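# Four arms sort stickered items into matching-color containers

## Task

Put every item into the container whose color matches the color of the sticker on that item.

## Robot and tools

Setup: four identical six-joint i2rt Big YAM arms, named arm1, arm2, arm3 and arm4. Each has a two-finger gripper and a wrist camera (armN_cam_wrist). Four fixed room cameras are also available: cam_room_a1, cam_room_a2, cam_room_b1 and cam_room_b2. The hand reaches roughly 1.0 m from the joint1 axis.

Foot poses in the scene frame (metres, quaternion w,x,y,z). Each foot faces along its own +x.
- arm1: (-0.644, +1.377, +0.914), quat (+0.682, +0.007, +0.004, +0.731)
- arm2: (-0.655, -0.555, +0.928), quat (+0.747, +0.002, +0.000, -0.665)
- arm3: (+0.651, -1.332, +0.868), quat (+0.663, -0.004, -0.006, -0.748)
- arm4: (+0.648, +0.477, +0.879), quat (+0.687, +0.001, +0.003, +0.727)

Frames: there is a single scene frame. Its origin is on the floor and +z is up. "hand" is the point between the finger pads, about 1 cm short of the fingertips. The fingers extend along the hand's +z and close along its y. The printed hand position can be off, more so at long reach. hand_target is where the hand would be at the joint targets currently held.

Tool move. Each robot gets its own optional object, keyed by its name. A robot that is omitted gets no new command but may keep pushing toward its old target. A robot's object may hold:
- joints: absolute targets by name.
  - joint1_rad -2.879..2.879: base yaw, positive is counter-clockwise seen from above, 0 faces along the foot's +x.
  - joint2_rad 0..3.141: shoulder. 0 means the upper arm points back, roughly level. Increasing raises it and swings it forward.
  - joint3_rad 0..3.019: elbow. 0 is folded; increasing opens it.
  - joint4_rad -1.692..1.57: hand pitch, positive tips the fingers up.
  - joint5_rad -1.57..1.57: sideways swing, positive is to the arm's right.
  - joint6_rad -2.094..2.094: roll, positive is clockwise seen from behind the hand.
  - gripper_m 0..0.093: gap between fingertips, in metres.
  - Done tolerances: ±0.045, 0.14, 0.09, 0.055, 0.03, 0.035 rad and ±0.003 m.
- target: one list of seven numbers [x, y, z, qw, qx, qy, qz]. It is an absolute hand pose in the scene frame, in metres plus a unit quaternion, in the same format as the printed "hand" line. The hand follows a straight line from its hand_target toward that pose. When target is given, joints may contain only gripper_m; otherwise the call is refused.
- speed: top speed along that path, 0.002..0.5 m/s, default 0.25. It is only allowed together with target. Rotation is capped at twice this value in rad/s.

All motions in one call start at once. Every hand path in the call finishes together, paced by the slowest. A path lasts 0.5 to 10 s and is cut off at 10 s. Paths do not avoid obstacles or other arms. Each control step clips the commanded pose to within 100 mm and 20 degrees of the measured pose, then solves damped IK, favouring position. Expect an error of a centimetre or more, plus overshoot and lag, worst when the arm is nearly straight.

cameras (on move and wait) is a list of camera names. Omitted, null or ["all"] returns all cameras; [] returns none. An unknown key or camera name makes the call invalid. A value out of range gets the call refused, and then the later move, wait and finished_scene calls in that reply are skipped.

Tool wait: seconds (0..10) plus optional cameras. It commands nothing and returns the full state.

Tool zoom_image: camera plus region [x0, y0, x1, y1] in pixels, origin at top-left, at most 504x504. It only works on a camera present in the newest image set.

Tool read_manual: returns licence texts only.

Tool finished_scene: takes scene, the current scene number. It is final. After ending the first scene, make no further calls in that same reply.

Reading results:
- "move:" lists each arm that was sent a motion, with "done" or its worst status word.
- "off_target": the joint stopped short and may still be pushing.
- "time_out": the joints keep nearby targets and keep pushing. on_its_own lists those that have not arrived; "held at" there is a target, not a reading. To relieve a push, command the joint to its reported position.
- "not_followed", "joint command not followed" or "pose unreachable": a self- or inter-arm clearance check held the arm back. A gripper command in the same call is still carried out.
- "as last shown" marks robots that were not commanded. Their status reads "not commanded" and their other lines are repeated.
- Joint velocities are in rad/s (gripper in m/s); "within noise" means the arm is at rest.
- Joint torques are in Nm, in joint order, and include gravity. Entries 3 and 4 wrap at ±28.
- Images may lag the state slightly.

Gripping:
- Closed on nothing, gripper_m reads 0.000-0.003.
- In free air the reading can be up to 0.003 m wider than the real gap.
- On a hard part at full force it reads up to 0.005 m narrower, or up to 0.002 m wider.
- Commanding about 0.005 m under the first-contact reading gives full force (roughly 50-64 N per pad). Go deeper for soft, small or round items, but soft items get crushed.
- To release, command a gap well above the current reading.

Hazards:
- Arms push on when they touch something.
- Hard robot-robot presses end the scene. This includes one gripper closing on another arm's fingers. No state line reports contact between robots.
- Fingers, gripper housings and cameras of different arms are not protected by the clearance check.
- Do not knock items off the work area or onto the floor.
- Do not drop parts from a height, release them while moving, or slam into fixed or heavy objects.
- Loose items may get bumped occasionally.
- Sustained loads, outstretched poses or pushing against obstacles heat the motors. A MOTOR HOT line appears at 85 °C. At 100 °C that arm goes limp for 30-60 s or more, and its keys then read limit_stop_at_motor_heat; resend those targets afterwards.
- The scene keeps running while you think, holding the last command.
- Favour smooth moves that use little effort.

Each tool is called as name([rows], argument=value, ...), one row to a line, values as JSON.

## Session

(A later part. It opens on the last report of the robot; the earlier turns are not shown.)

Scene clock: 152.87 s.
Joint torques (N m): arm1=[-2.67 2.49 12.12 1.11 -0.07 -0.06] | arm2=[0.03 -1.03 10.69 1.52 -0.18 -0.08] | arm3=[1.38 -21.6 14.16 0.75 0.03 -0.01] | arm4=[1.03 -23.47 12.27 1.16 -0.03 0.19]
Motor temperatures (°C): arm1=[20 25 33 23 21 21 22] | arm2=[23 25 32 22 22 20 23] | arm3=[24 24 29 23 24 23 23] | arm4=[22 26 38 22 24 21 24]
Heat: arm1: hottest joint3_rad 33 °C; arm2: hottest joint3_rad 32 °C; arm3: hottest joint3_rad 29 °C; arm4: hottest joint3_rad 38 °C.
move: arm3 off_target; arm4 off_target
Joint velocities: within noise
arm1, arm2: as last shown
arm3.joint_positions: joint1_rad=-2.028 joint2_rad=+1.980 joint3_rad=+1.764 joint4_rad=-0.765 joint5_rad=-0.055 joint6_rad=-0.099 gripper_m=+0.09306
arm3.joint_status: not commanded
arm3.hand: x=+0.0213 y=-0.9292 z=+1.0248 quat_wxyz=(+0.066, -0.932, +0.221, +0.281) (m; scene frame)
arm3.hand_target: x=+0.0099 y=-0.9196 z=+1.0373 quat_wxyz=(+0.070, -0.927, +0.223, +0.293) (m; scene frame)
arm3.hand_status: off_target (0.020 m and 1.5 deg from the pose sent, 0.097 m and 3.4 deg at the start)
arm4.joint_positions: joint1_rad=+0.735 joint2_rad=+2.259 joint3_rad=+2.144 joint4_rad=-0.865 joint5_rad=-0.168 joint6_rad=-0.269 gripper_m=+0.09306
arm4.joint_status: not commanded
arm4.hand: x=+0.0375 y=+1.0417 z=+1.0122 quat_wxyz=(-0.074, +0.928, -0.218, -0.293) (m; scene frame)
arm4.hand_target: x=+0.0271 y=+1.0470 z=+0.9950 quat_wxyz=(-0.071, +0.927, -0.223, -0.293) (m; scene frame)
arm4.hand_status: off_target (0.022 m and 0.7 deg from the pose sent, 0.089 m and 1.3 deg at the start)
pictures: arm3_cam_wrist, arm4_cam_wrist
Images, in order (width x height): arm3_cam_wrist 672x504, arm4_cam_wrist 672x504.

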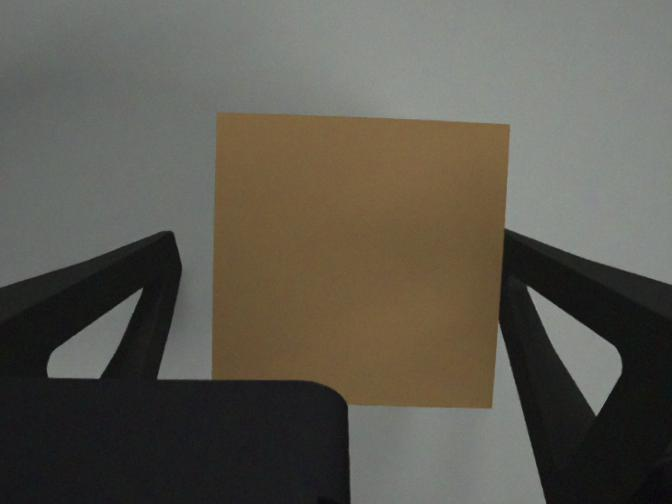

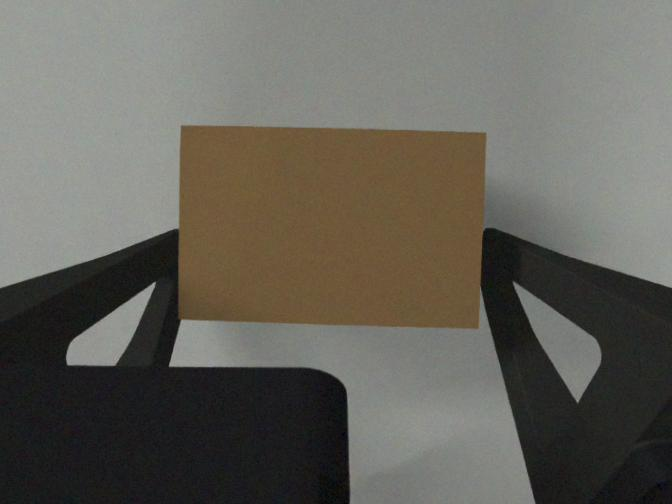

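move(arm3={"joints":{"gripper_m":0.045}}, arm4={"joints":{"gripper_m":0.055}}, cameras=["arm3_cam_wrist","arm4_cam_wrist"])

move(arm3={"target":[0.06,-0.945,1.10,0.0702,-0.927,0.2226,0.2924],"speed":0.15}, arm4={"target":[0.06,1.02,1.09,0.0702,-0.927,0.2226,0.2924],"speed":0.15}, cameras=["arm3_cam_wrist","arm4_cam_wrist"])

move(arm3={"target":[0.41,-1.13,1.18,0.0702,-0.927,0.2226,0.2924],"speed":0.35}, arm4={"target":[0.40,0.78,1.18,0.0702,-0.927,0.2226,0.2924],"speed":0.35}, cameras=["arm3_cam_wrist","arm4_cam_wrist"])

Scene clock: 161.33 s.
Joint torques (N m): arm1=[-2.55 2.61 12.15 1.21 -0.02 -0.05] | arm2=[-0.03 -1.14 10.73 1.55 -0.19 -0.07] | arm3=[1.26 -21.54 14.16 0.73 -0.01 -0.03] | arm4=[1.2 -24 12.11 1.09 -0.09 0.18]
Motor temperatures (°C): arm1=[20 25 33 23 21 21 21] | arm2=[23 25 32 22 22 20 23] | arm3=[24 24 30 23 24 23 23] | arm4=[22 25 39 22 24 21 24]
Heat: arm1: hottest joint3_rad 33 °C; arm2: hottest joint3_rad 32 °C; arm3: hottest joint3_rad 30 °C; arm4: hottest joint3_rad 39 °C.
move: arm3 off_target; arm4 off_target
Joint velocities: within noise
arm1, arm2: as last shown
arm3.joint_positions: joint1_rad=-2.028 joint2_rad=+1.980 joint3_rad=+1.764 joint4_rad=-0.766 joint5_rad=-0.054 joint6_rad=-0.099 gripper_m=+0.05308
arm3.joint_status: gripper_m off_target (ended at +0.05311, target +0.04500)
arm3.hand: x=+0.0215 y=-0.9292 z=+1.0247 quat_wxyz=(+0.066, -0.932, +0.221, +0.281) (m; scene frame)
arm3.hand_target: x=+0.0099 y=-0.9196 z=+1.0373 quat_wxyz=(+0.070, -0.927, +0.223, +0.293) (m; scene frame)
arm3.hand_status: not commanded
arm4.joint_positions: joint1_rad=+0.734 joint2_rad=+2.259 joint3_rad=+2.144 joint4_rad=-0.865 joint5_rad=-0.166 joint6_rad=-0.268 gripper_m=+0.06941
arm4.joint_status: gripper_m off_target (ended at +0.06944, target +0.05500)
arm4.hand: x=+0.0382 y=+1.0426 z=+1.0124 quat_wxyz=(-0.075, +0.928, -0.219, -0.293) (m; scene frame)
arm4.hand_target: x=+0.0271 y=+1.0470 z=+0.9952 quat_wxyz=(-0.071, +0.927, -0.223, -0.293) (m; scene frame)
arm4.hand_status: not commanded
pictures: arm3_cam_wrist, arm4_cam_wrist
Images, in order (width x height): arm3_cam_wrist 672x504, arm4_cam_wrist 672x504.

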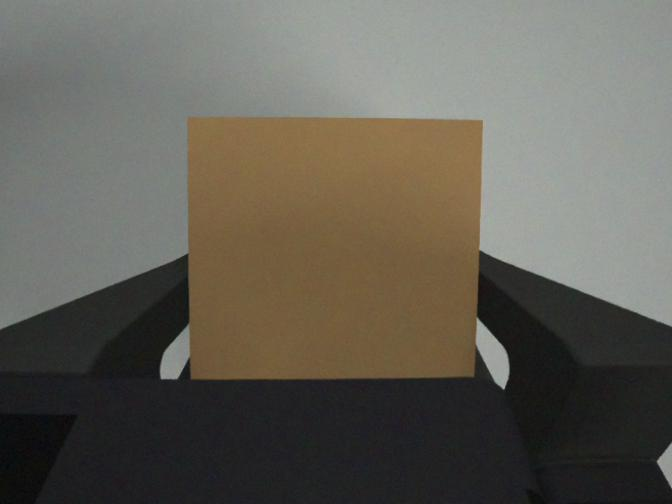

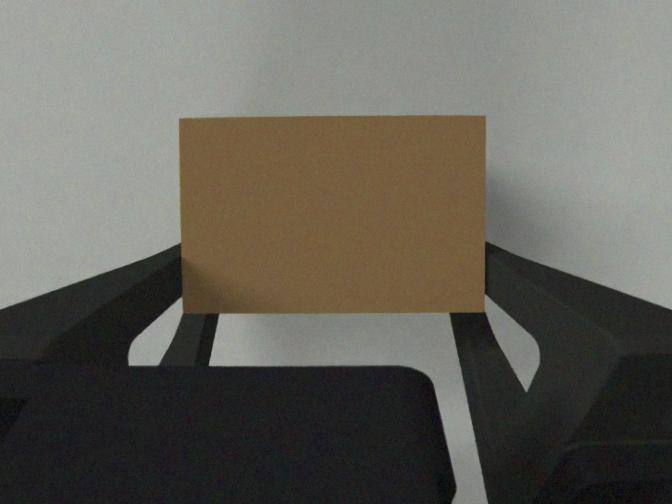

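Scene clock: 162.80 s.
Joint torques (N m): arm1=[-2.61 2.67 12.12 1.07 -0.07 -0.07] | arm2=[-0.03 -0.97 10.69 1.52 -0.19 -0.07] | arm3=[0.73 -21.83 9.42 0.95 -0.12 -0.1] | arm4=[1.08 -27.16 9.57 0.51 -0.14 0.14]
Motor temperatures (°C): arm1=[20 25 33 23 21 21 21] | arm2=[23 25 32 22 22 20 23] | arm3=[24 24 30 23 24 23 23] | arm4=[22 26 39 22 24 21 25]
Heat: arm1: hottest joint3_rad 33 °C; arm2: hottest joint3_rad 32 °C; arm3: hottest joint3_rad 30 °C; arm4: hottest joint3_rad 39 °C.
move: arm3 done; arm4 done
Joint velocities: within noise
arm1, arm2: as last shown
arm3.joint_positions: joint1_rad=-2.028 joint2_rad=+1.825 joint3_rad=+1.719 joint4_rad=-0.845 joint5_rad=-0.056 joint6_rad=-0.099 gripper_m=+0.05308
arm3.joint_status: not commanded
arm3.hand: x=+0.0540 y=-0.9500 z=+1.0991 quat_wxyz=(+0.070, -0.928, +0.220, +0.294) (m; scene frame)
arm3.hand_target: x=+0.0599 y=-0.9451 z=+1.0999 quat_wxyz=(+0.070, -0.927, +0.223, +0.292) (m; scene frame)
arm3.hand_status: done (0.008 m and 0.4 deg from the pose sent, 0.086 m and 1.5 deg at the start)
arm4.joint_positions: joint1_rad=+0.734 joint2_rad=+2.140 joint3_rad=+2.131 joint4_rad=-0.974 joint5_rad=-0.167 joint6_rad=-0.268 gripper_m=+0.06941
arm4.joint_status: not commanded
arm4.hand: x=+0.0597 y=+1.0218 z=+1.0851 quat_wxyz=(-0.073, +0.928, -0.219, -0.292) (m; scene frame)
arm4.hand_target: x=+0.0600 y=+1.0200 z=+1.0901 quat_wxyz=(-0.070, +0.927, -0.223, -0.293) (m; scene frame)
arm4.hand_status: done (0.005 m and 0.6 deg from the pose sent, 0.084 m and 0.7 deg at the start)
pictures: arm3_cam_wrist, arm4_cam_wrist
Images, in order (width x height): arm3_cam_wrist 672x504, arm4_cam_wrist 672x504.

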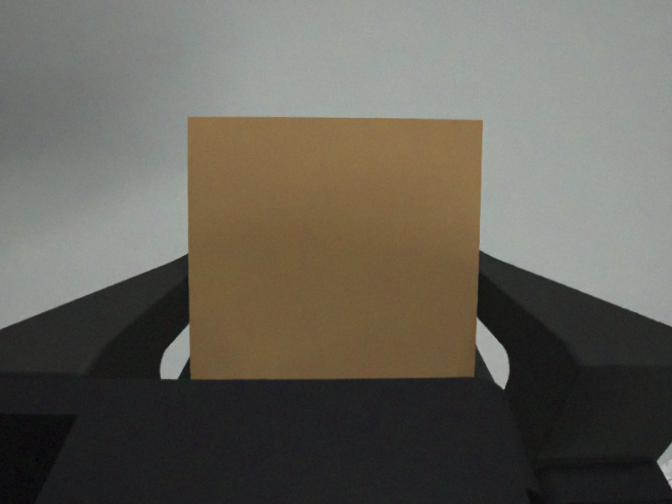

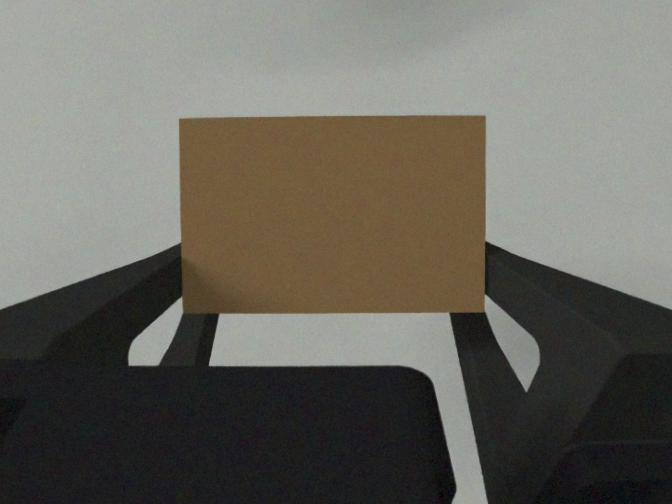

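Scene clock: 164.83 s.
Joint torques (N m): arm1=[-2.49 2.73 12.07 1.05 -0.09 -0.04] | arm2=[-0.15 -1.14 10.73 1.55 -0.19 -0.08] | arm3=[0.62 -2.78 9.46 0.91 -0.21 -0.13] | arm4=[0.21 -5.66 9.42 0.57 -0.24 -0.09]
Motor temperatures (°C): arm1=[20 24 33 23 21 21 21] | arm2=[23 25 32 22 22 20 23] | arm3=[24 24 30 23 24 23 23] | arm4=[22 26 39 22 24 21 25]
Heat: arm1: hottest joint3_rad 33 °C; arm2: hottest joint3_rad 32 °C; arm3: hottest joint3_rad 30 °C; arm4: hottest joint3_rad 39 °C.
move: arm3 done; arm4 done
Joint velocities: within noise
arm1, arm2: as last shown
arm3.joint_positions: joint1_rad=-2.217 joint2_rad=+0.767 joint3_rad=+0.971 joint4_rad=-1.167 joint5_rad=-0.164 joint6_rad=-0.251 gripper_m=+0.05308
arm3.joint_status: not commanded
arm3.hand: x=+0.4074 y=-1.1319 z=+1.1828 quat_wxyz=(+0.071, -0.926, +0.221, +0.297) (m; scene frame)
arm3.hand_target: x=+0.4100 y=-1.1301 z=+1.1799 quat_wxyz=(+0.070, -0.927, +0.223, +0.292) (m; scene frame)
arm3.hand_status: done (0.004 m and 0.6 deg from the pose sent, 0.407 m and 0.4 deg at the start)
arm4.joint_positions: joint1_rad=+0.508 joint2_rad=+1.009 joint3_rad=+1.066 joint4_rad=-1.065 joint5_rad=-0.289 joint6_rad=-0.442 gripper_m=+0.06941
arm4.joint_status: not commanded
arm4.hand: x=+0.4005 y=+0.7794 z=+1.1845 quat_wxyz=(-0.076, +0.924, -0.227, -0.299) (m; scene frame)
arm4.hand_target: x=+0.4001 y=+0.7800 z=+1.1800 quat_wxyz=(-0.070, +0.927, -0.223, -0.293) (m; scene frame)
arm4.hand_status: done (0.005 m and 1.2 deg from the pose sent, 0.428 m and 0.6 deg at the start)
pictures: arm3_cam_wrist, arm4_cam_wrist
Images, in order (width x height): arm3_cam_wrist 672x504, arm4_cam_wrist 672x504.

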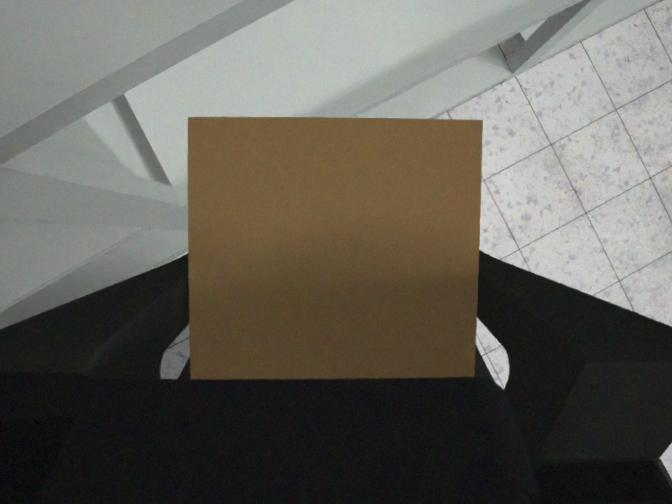

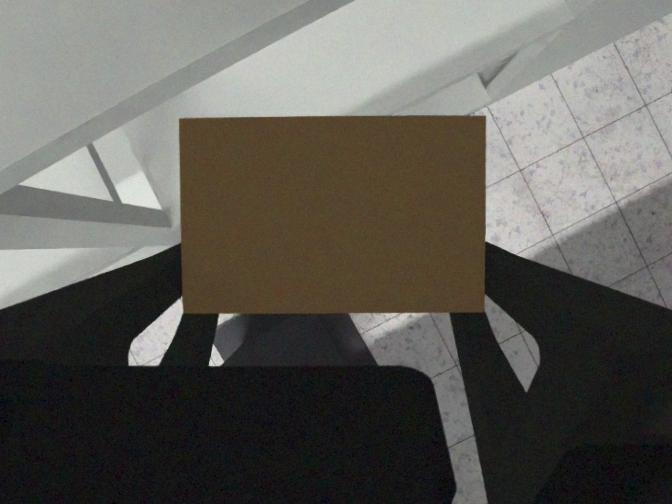

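move(arm3={"joints":{"joint1_rad":0.967,"joint2_rad":0.85,"joint3_rad":1.0,"joint4_rad":-1.2,"joint5_rad":0,"joint6_rad":0}}, arm4={"joints":{"joint1_rad":-1.128,"joint2_rad":0.85,"joint3_rad":1.0,"joint4_rad":-1.2,"joint5_rad":0,"joint6_rad":0}}, cameras=["arm3_cam_wrist","arm4_cam_wrist"])

Scene clock: 180.67 s.
Joint torques (N m): arm1=[-2.49 3.14 12.21 1.14 -0.11 -0.01] | arm2=[-0.03 -1.14 10.69 1.51 -0.19 -0.07] | arm3=[1.96 -5.01 12 0.69 0.11 0.01] | arm4=[0.62 -3.31 10.37 0.39 0.06 0.18]
Motor temperatures (°C): arm1=[20 24 33 23 21 21 21] | arm2=[23 25 32 22 22 20 23] | arm3=[24 24 31 23 24 23 24] | arm4=[22 24 38 22 24 21 25]
Heat: arm1: hottest joint3_rad 33 °C; arm2: hottest joint3_rad 32 °C; arm3: hottest joint3_rad 31 °C; arm4: hottest joint3_rad 38 °C.
move: arm3 done; arm4 done
Joint velocities: within noise
arm1, arm2: as last shown
arm3.joint_positions: joint1_rad=+0.958 joint2_rad=+0.860 joint3_rad=+0.971 joint4_rad=-1.193 joint5_rad=-0.002 joint6_rad=-0.007 gripper_m=+0.05318
arm3.joint_status: all done
arm3.hand: x=+0.8901 y=-1.5434 z=+1.1560 quat_wxyz=(-0.229, -0.343, -0.906, +0.093) (m; scene frame)
arm3.hand_target: x=+0.8929 y=-1.5426 z=+1.1726 quat_wxyz=(-0.244, -0.341, -0.903, +0.097) (m; scene frame)
arm3.hand_status: not commanded
arm4.joint_positions: joint1_rad=-1.127 joint2_rad=+0.843 joint3_rad=+0.982 joint4_rad=-1.188 joint5_rad=+0.000 joint6_rad=-0.012 gripper_m=+0.06944
arm4.joint_status: all done
arm4.hand: x=+0.9324 y=+0.6326 z=+1.1734 quat_wxyz=(-0.247, +0.245, -0.935, -0.061) (m; scene frame)
arm4.hand_target: x=+0.9339 y=+0.6332 z=+1.1791 quat_wxyz=(-0.247, +0.239, -0.937, -0.063) (m; scene frame)
arm4.hand_status: not commanded
pictures: arm3_cam_wrist, arm4_cam_wrist
Images, in order (width x height): arm3_cam_wrist 672x504, arm4_cam_wrist 672x504.

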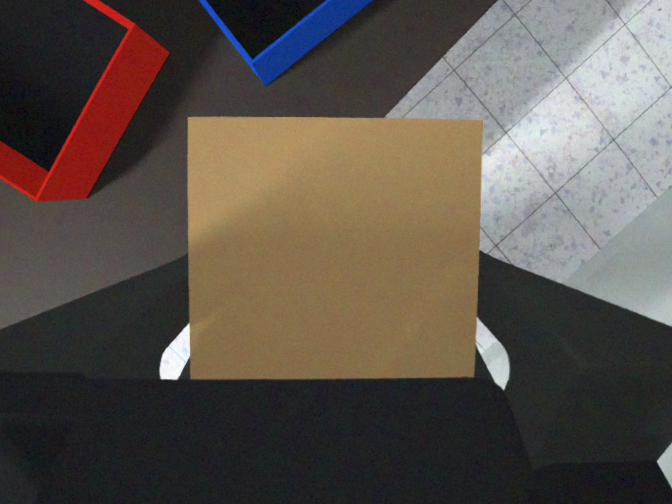

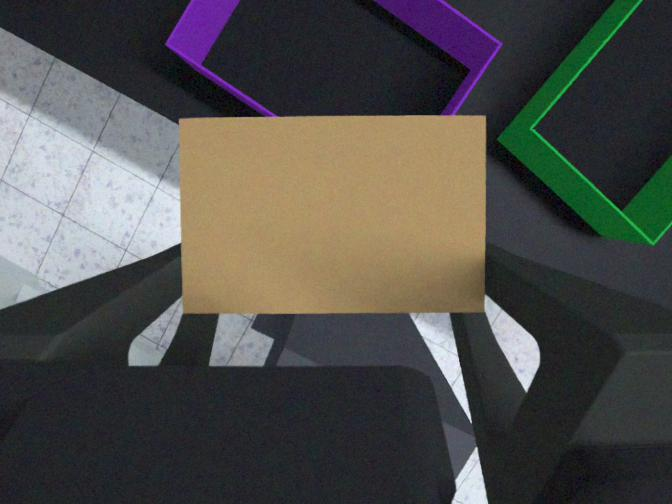

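move(arm3={"target":[1.159,-1.783,0.98,0.2574,0.1009,0.9606,-0.027],"speed":0.3}, arm4={"target":[1.124,0.746,0.98,0.2588,0,0.9659,0],"speed":0.3}, cameras=["arm3_cam_wrist","arm4_cam_wrist"])

Scene clock: 195.30 s.
Joint torques (N m): arm1=[-2.37 2.43 12.22 1.13 -0.11 -0.07] | arm2=[0.03 -1.03 10.71 1.54 -0.19 -0.08] | arm3=[0.03 -21.89 13.22 0.46 -0.32 -0.12] | arm4=[1.03 -14.45 11.18 1.09 0.44 0.16]
Motor temperatures (°C): arm1=[20 24 33 23 21 21 21] | arm2=[23 25 32 22 22 20 23] | arm3=[24 24 32 23 24 23 24] | arm4=[22 24 37 22 24 21 26]
Heat: arm1: hottest joint3_rad 33 °C; arm2: hottest joint3_rad 32 °C; arm3: hottest joint3_rad 32 °C; arm4: hottest joint3_rad 37 °C.
move: arm3 off_target; arm4 off_target
Joint velocities: within noise
arm1.joint_positions: joint1_rad=-2.181 joint2_rad=+0.567 joint3_rad=+0.792 joint4_rad=-1.073 joint5_rad=-0.055 joint6_rad=-0.052 gripper_m=+0.09296
arm1.joint_status: not commanded
arm1.hand: x=-0.3989 y=+1.2426 z=+1.2003 quat_wxyz=(-0.338, -0.217, -0.912, +0.079) (m; scene frame)
arm1.hand_target: x=-0.4000 y=+1.2400 z=+1.1999 quat_wxyz=(-0.332, -0.219, -0.914, +0.080) (m; scene frame)
arm1.hand_status: not commanded
arm2.joint_positions: joint1_rad=+0.980 joint2_rad=+0.605 joint3_rad=+0.779 joint4_rad=-1.012 joint5_rad=-0.002 joint6_rad=+0.002 gripper_m=+0.09293
arm2.joint_status: not commanded
arm2.hand: x=-0.3966 y=-0.6892 z=+1.2117 quat_wxyz=(-0.349, -0.220, -0.907, +0.081) (m; scene frame)
arm2.hand_target: x=-0.4001 y=-0.6898 z=+1.2001 quat_wxyz=(-0.332, -0.219, -0.914, +0.079) (m; scene frame)
arm2.hand_status: not commanded
arm3.joint_positions: joint1_rad=+0.906 joint2_rad=+1.935 joint3_rad=+1.508 joint4_rad=-0.760 joint5_rad=-0.286 joint6_rad=-0.515 gripper_m=+0.05319
arm3.joint_status: not commanded
arm3.hand: x=+1.1505 y=-1.7616 z=+0.9526 quat_wxyz=(-0.236, -0.103, -0.966, +0.009) (m; scene frame)
arm3.hand_target: x=+1.1577 y=-1.7818 z=+0.9804 quat_wxyz=(-0.257, -0.101, -0.961, +0.027) (m; scene frame)
arm3.hand_status: off_target (0.036 m and 3.2 deg from the pose sent, 0.401 m and 29.7 deg at the start)
arm4.joint_positions: joint1_rad=-1.029 joint2_rad=+1.600 joint3_rad=+1.053 joint4_rad=-0.630 joint5_rad=+0.284 joint6_rad=+0.526 gripper_m=+0.06945
arm4.joint_status: not commanded
arm4.hand: x=+1.1051 y=+0.7295 z=+0.9618 quat_wxyz=(-0.235, +0.008, -0.972, +0.016) (m; scene frame)
arm4.hand_target: x=+1.1227 y=+0.7454 z=+0.9806 quat_wxyz=(-0.259, +0.000, -0.966, +0.000) (m; scene frame)
arm4.hand_status: off_target (0.031 m and 3.4 deg from the pose sent, 0.295 m and 29.3 deg at the start)
pictures: arm3_cam_wrist, arm4_cam_wrist
Images, in order (width x height): arm3_cam_wrist 672x504, arm4_cam_wrist 672x504.

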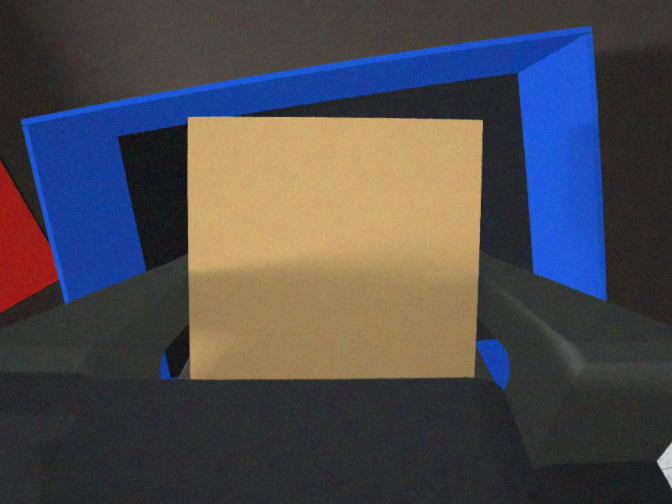

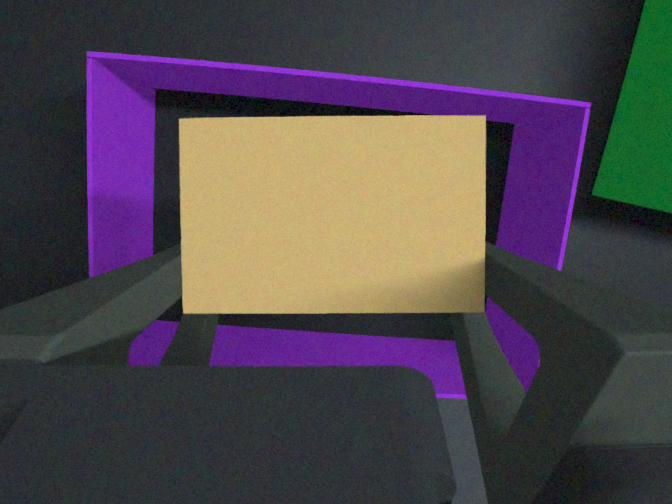

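move(arm3={"target":[1.146,-1.777,0.80,0.2582,0.0674,0.9636,-0.0181],"speed":0.2}, arm4={"target":[1.110,0.747,0.79,0.2586,0.034,0.9653,-0.009],"speed":0.2}, cameras=["arm3_cam_wrist","arm4_cam_wrist"])

Scene clock: 203.87 s.
Joint torques (N m): arm1=[-2.84 2.67 12.16 1.18 -0.12 -0.04] | arm2=[0.03 -1.08 10.71 1.57 -0.18 -0.08] | arm3=[0.09 -22.12 7.19 1.4 -0.35 -0.12] | arm4=[1.38 -16.73 5.23 1.33 0.46 0.16]
Motor temperatures (°C): arm1=[20 24 33 23 21 21 21] | arm2=[23 25 32 22 22 20 23] | arm3=[24 25 32 23 24 23 24] | arm4=[22 24 36 22 24 21 26]
Heat: arm1: hottest joint3_rad 33 °C; arm2: hottest joint3_rad 32 °C; arm3: hottest joint3_rad 32 °C; arm4: hottest joint3_rad 36 °C.
move: arm3 done; arm4 done
Joint velocities: within noise
arm1, arm2: as last shown
arm3.joint_positions: joint1_rad=+0.892 joint2_rad=+2.159 joint3_rad=+1.404 joint4_rad=-0.415 joint5_rad=-0.322 joint6_rad=-0.595 gripper_m=+0.05319
arm3.joint_status: not commanded
arm3.hand: x=+1.1500 y=-1.7678 z=+0.7998 quat_wxyz=(-0.253, -0.065, -0.965, +0.012) (m; scene frame)
arm3.hand_target: x=+1.1458 y=-1.7769 z=+0.8000 quat_wxyz=(-0.258, -0.067, -0.964, +0.018) (m; scene frame)
arm3.hand_status: done (0.010 m and 1.0 deg from the pose sent, 0.153 m and 4.9 deg at the start)
arm4.joint_positions: joint1_rad=-1.000 joint2_rad=+1.957 joint3_rad=+0.957 joint4_rad=-0.165 joint5_rad=+0.325 joint6_rad=+0.622 gripper_m=+0.06945
arm4.joint_status: not commanded
arm4.hand: x=+1.1080 y=+0.7417 z=+0.7909 quat_wxyz=(-0.252, -0.029, -0.967, +0.014) (m; scene frame)
arm4.hand_target: x=+1.1100 y=+0.7469 z=+0.7901 quat_wxyz=(-0.258, -0.034, -0.965, +0.009) (m; scene frame)
arm4.hand_status: done (0.006 m and 1.1 deg from the pose sent, 0.173 m and 5.6 deg at the start)
pictures: arm3_cam_wrist, arm4_cam_wrist
Images, in order (width x height): arm3_cam_wrist 672x504, arm4_cam_wrist 672x504.

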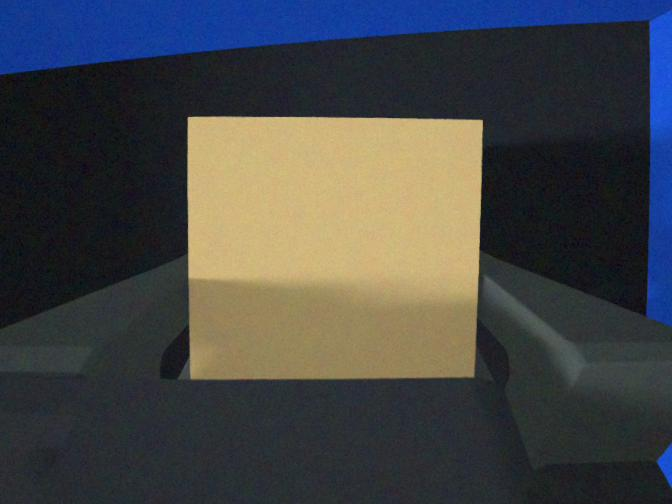

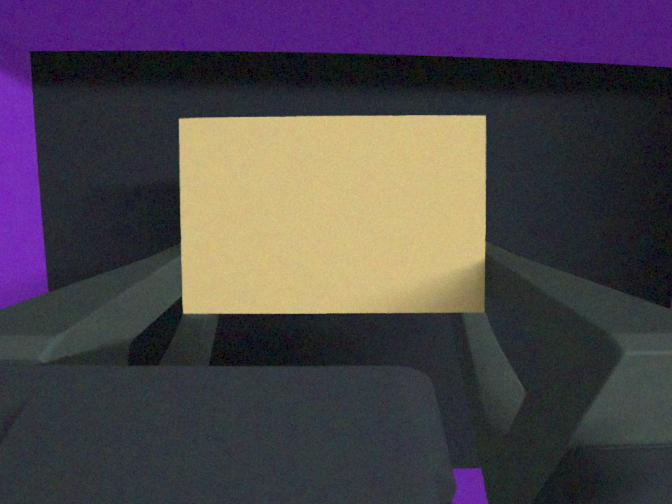

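move(arm3={"target":[1.138,-1.775,0.745,0.2582,0.0674,0.9636,-0.0181],"speed":0.12}, arm4={"target":[1.105,0.745,0.742,0.2586,0.034,0.9653,-0.009],"speed":0.12}, cameras=[])

move(arm3={"target":[1.138,-1.775,0.722,0.2582,0.0674,0.9636,-0.0181],"speed":0.06}, arm4={"target":[1.105,0.745,0.716,0.2586,0.034,0.9653,-0.009],"speed":0.06}, cameras=["arm3_cam_wrist","arm4_cam_wrist"])

Scene clock: 208.90 s.
Joint torques (N m): arm1=[-3.02 2.37 12.12 1.09 -0.07 -0.05] | arm2=[-0.03 -1.03 10.67 1.51 -0.19 -0.08] | arm3=[0.21 -21.19 6.46 1.21 -0.2 -0.11] | arm4=[1.32 -16.91 4.44 1.2 0.5 0.19]
Motor temperatures (°C): arm1=[20 24 33 23 21 21 21] | arm2=[23 25 32 22 22 20 23] | arm3=[24 25 32 23 24 23 24] | arm4=[22 24 35 22 24 21 26]
Heat: arm1: hottest joint3_rad 33 °C; arm2: hottest joint3_rad 32 °C; arm3: hottest joint3_rad 32 °C; arm4: hottest joint3_rad 35 °C.
move: arm3 done; arm4 done
Joint velocities: within noise
arm1, arm2: as last shown
arm3.joint_positions: joint1_rad=+0.881 joint2_rad=+2.239 joint3_rad=+1.382 joint4_rad=-0.299 joint5_rad=-0.329 joint6_rad=-0.603 gripper_m=+0.05319
arm3.joint_status: not commanded
arm3.hand: x=+1.1435 y=-1.7704 z=+0.7524 quat_wxyz=(-0.260, -0.065, -0.963, +0.017) (m; scene frame)
arm3.hand_target: x=+1.1378 y=-1.7749 z=+0.7450 quat_wxyz=(-0.258, -0.068, -0.964, +0.018) (m; scene frame)
arm3.hand_status: done (0.010 m and 0.4 deg from the pose sent, 0.057 m and 1.0 deg at the start)
arm4.joint_positions: joint1_rad=-0.998 joint2_rad=+2.066 joint3_rad=+0.951 joint4_rad=-0.045 joint5_rad=+0.327 joint6_rad=+0.624 gripper_m=+0.06945
arm4.joint_status: not commanded
arm4.hand: x=+1.1051 y=+0.7405 z=+0.7458 quat_wxyz=(-0.254, -0.030, -0.967, +0.013) (m; scene frame)
arm4.hand_target: x=+1.1049 y=+0.7448 z=+0.7420 quat_wxyz=(-0.258, -0.034, -0.965, +0.009) (m; scene frame)
arm4.hand_status: done (0.006 m and 0.8 deg from the pose sent, 0.049 m and 1.1 deg at the start)
pictures: none
No camera images: "cameras" was empty.

Scene clock: 209.87 s.
Joint torques (N m): arm1=[-2.9 2.08 12.05 1.07 -0.07 -0.06] | arm2=[0.03 -1.2 10.69 1.51 -0.19 -0.07] | arm3=[0.32 -18.37 6.68 1.35 -0.03 -0.11] | arm4=[0.91 -13.86 4.82 1.03 0.26 0.17]
Motor temperatures (°C): arm1=[20 24 33 23 21 21 21] | arm2=[23 25 32 22 22 20 23] | arm3=[24 25 32 23 24 23 24] | arm4=[22 24 35 22 24 21 26]
Heat: arm1: hottest joint3_rad 33 °C; arm2: hottest joint3_rad 32 °C; arm3: hottest joint3_rad 32 °C; arm4: hottest joint3_rad 35 °C.
move: arm3 off_target; arm4 off_target
Joint velocities: within noise
arm1, arm2: as last shown
arm3.joint_positions: joint1_rad=+0.881 joint2_rad=+2.249 joint3_rad=+1.382 joint4_rad=-0.260 joint5_rad=-0.334 joint6_rad=-0.603 gripper_m=+0.05319
arm3.joint_status: not commanded
arm3.hand: x=+1.1481 y=-1.7741 z=+0.7504 quat_wxyz=(-0.271, -0.062, -0.960, +0.024) (m; scene frame)
arm3.hand_target: x=+1.1371 y=-1.7740 z=+0.7229 quat_wxyz=(-0.258, -0.067, -0.964, +0.018) (m; scene frame)
arm3.hand_status: off_target (0.030 m and 1.8 deg from the pose sent, 0.031 m and 0.4 deg at the start)
arm4.joint_positions: joint1_rad=-0.995 joint2_rad=+2.091 joint3_rad=+0.951 joint4_rad=+0.019 joint5_rad=+0.333 joint6_rad=+0.630 gripper_m=+0.06945
arm4.joint_status: not commanded
arm4.hand: x=+1.1105 y=+0.7451 z=+0.7396 quat_wxyz=(-0.271, -0.035, -0.962, +0.003) (m; scene frame)
arm4.hand_target: x=+1.1041 y=+0.7444 z=+0.7170 quat_wxyz=(-0.259, -0.034, -0.965, +0.009) (m; scene frame)
arm4.hand_status: off_target (0.024 m and 1.6 deg from the pose sent, 0.030 m and 0.8 deg at the start)
pictures: arm3_cam_wrist, arm4_cam_wrist
Images, in order (width x height): arm3_cam_wrist 672x504, arm4_cam_wrist 672x504.

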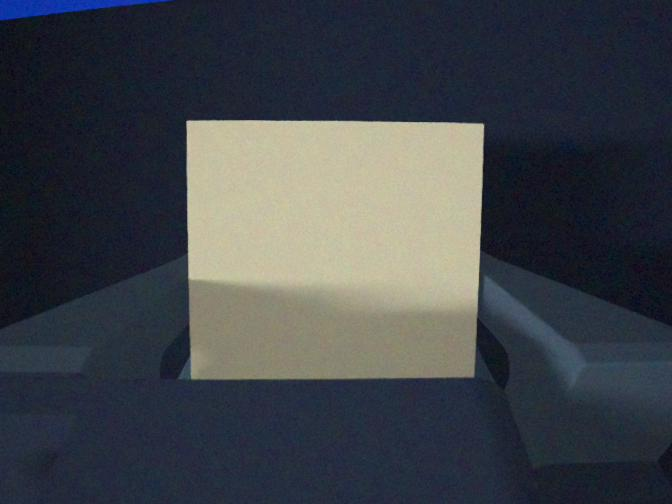

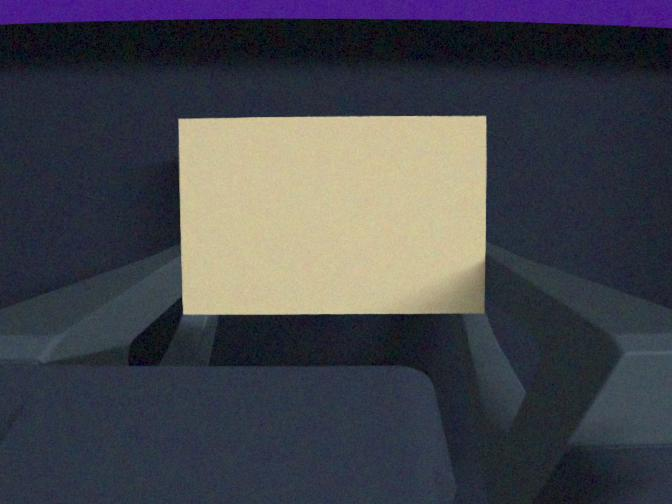

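move(arm3={"target":[1.1481,-1.7741,0.7504,0.271,0.062,0.960,-0.024],"joints":{"gripper_m":0.09},"speed":0.1}, arm4={"target":[1.1105,0.7451,0.7396,0.271,0.035,0.962,-0.003],"joints":{"gripper_m":0.09},"speed":0.1}, cameras=["arm3_cam_wrist","arm4_cam_wrist"])

move(arm3={"target":[1.08,-1.73,0.95,0.271,0.062,0.960,-0.024],"speed":0.25}, arm4={"target":[1.03,0.715,0.95,0.271,0.035,0.962,-0.003],"speed":0.25}, cameras=["arm3_cam_wrist","arm4_cam_wrist"])

Scene clock: 216.63 s.
Joint torques (N m): arm1=[-3.02 2.67 11.99 1.13 -0.09 -0.05] | arm2=[-0.09 -1.03 10.7 1.55 -0.19 -0.08] | arm3=[1.2 -22.95 6.49 0.76 -0.26 -0.04] | arm4=[0.32 -19.08 3.93 0.66 0.33 0.05]
Motor temperatures (°C): arm1=[20 24 33 23 21 21 21] | arm2=[23 25 32 22 22 20 23] | arm3=[24 25 31 23 24 23 24] | arm4=[22 24 34 22 24 21 26]
Heat: arm1: hottest joint3_rad 33 °C; arm2: hottest joint3_rad 32 °C; arm3: hottest joint3_rad 31 °C; arm4: hottest joint3_rad 34 °C.
move: arm3 done; arm4 done
Joint velocities: within noise
arm1, arm2: as last shown
arm3.joint_positions: joint1_rad=+0.881 joint2_rad=+2.253 joint3_rad=+1.382 joint4_rad=-0.258 joint5_rad=-0.333 joint6_rad=-0.603 gripper_m=+0.08996
arm3.joint_status: all done
arm3.hand: x=+1.1476 y=-1.7738 z=+0.7481 quat_wxyz=(-0.270, -0.062, -0.960, +0.024) (m; scene frame)
arm3.hand_target: x=+1.1481 y=-1.7742 z=+0.7504 quat_wxyz=(-0.271, -0.062, -0.960, +0.024) (m; scene frame)
arm3.hand_status: done (0.002 m and 0.1 deg from the pose sent, 0.000 m and 0.1 deg at the start)
arm4.joint_positions: joint1_rad=-0.995 joint2_rad=+2.096 joint3_rad=+0.952 joint4_rad=+0.019 joint5_rad=+0.334 joint6_rad=+0.630 gripper_m=+0.08990
arm4.joint_status: all done
arm4.hand: x=+1.1096 y=+0.7445 z=+0.7371 quat_wxyz=(-0.269, -0.035, -0.962, +0.004) (m; scene frame)
arm4.hand_target: x=+1.1106 y=+0.7451 z=+0.7396 quat_wxyz=(-0.271, -0.035, -0.962, +0.003) (m; scene frame)
arm4.hand_status: done (0.003 m and 0.2 deg from the pose sent, 0.000 m and 0.1 deg at the start)
pictures: arm3_cam_wrist, arm4_cam_wrist
Images, in order (width x height): arm3_cam_wrist 672x504, arm4_cam_wrist 672x504.

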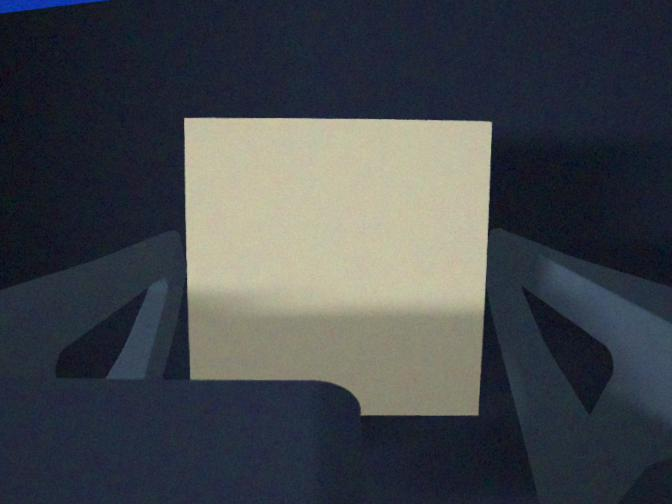

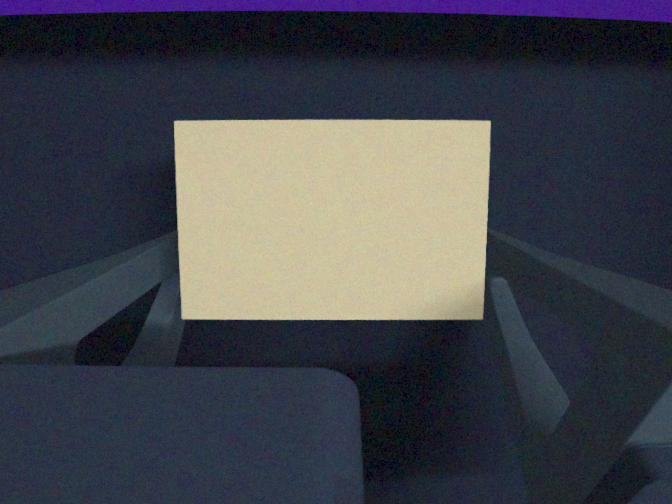

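Scene clock: 218.27 s.
Joint torques (N m): arm1=[-2.9 2.37 12.1 1.02 -0.05 -0.03] | arm2=[-0.21 -1.14 10.71 1.55 -0.19 -0.08] | arm3=[0.32 -17.32 7.8 0.54 -0.33 -0.12] | arm4=[1.14 -11.16 7.58 0.28 0.43 0.17]
Motor temperatures (°C): arm1=[20 24 33 23 21 21 21] | arm2=[23 25 32 22 22 20 23] | arm3=[24 25 31 23 24 23 24] | arm4=[22 24 34 22 24 21 26]
Heat: arm1: hottest joint3_rad 33 °C; arm2: hottest joint3_rad 32 °C; arm3: hottest joint3_rad 31 °C; arm4: hottest joint3_rad 34 °C.
move: arm3 done; arm4 done
Joint velocities: within noise
arm1, arm2: as last shown
arm3.joint_positions: joint1_rad=+0.854 joint2_rad=+1.750 joint3_rad=+1.214 joint4_rad=-0.587 joint5_rad=-0.349 joint6_rad=-0.633 gripper_m=+0.08996
arm3.joint_status: not commanded
arm3.hand: x=+1.0877 y=-1.7276 z=+0.9552 quat_wxyz=(-0.276, -0.058, -0.959, +0.028) (m; scene frame)
arm3.hand_target: x=+1.0801 y=-1.7298 z=+0.9500 quat_wxyz=(-0.271, -0.062, -0.960, +0.024) (m; scene frame)
arm3.hand_status: done (0.010 m and 0.9 deg from the pose sent, 0.217 m and 0.1 deg at the start)
arm4.joint_positions: joint1_rad=-0.940 joint2_rad=+1.429 joint3_rad=+0.801 joint4_rad=-0.496 joint5_rad=+0.358 joint6_rad=+0.675 gripper_m=+0.08991
arm4.joint_status: not commanded
arm4.hand: x=+1.0327 y=+0.7139 z=+0.9532 quat_wxyz=(-0.276, -0.033, -0.960, -0.001) (m; scene frame)
arm4.hand_target: x=+1.0300 y=+0.7150 z=+0.9501 quat_wxyz=(-0.271, -0.035, -0.962, +0.003) (m; scene frame)
arm4.hand_status: done (0.004 m and 0.8 deg from the pose sent, 0.229 m and 0.2 deg at the start)
pictures: arm3_cam_wrist, arm4_cam_wrist
Images, in order (width x height): arm3_cam_wrist 672x504, arm4_cam_wrist 672x504.

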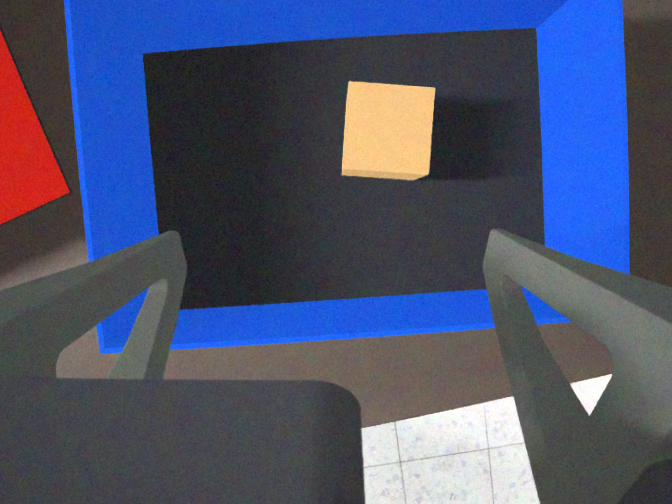

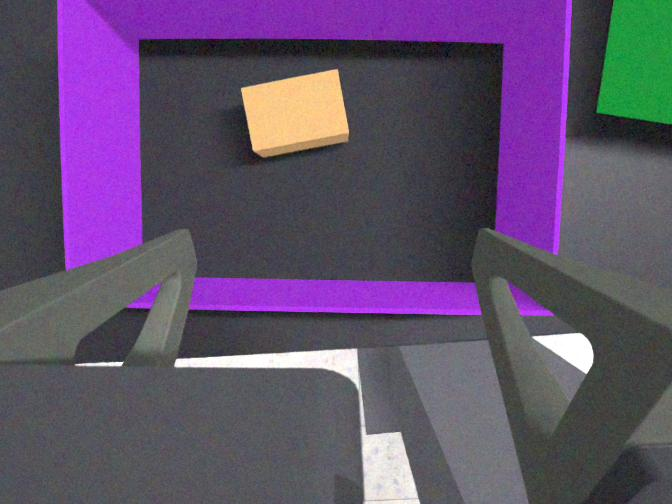

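finished_scene(scene=3)

The scene is finished: the task was done.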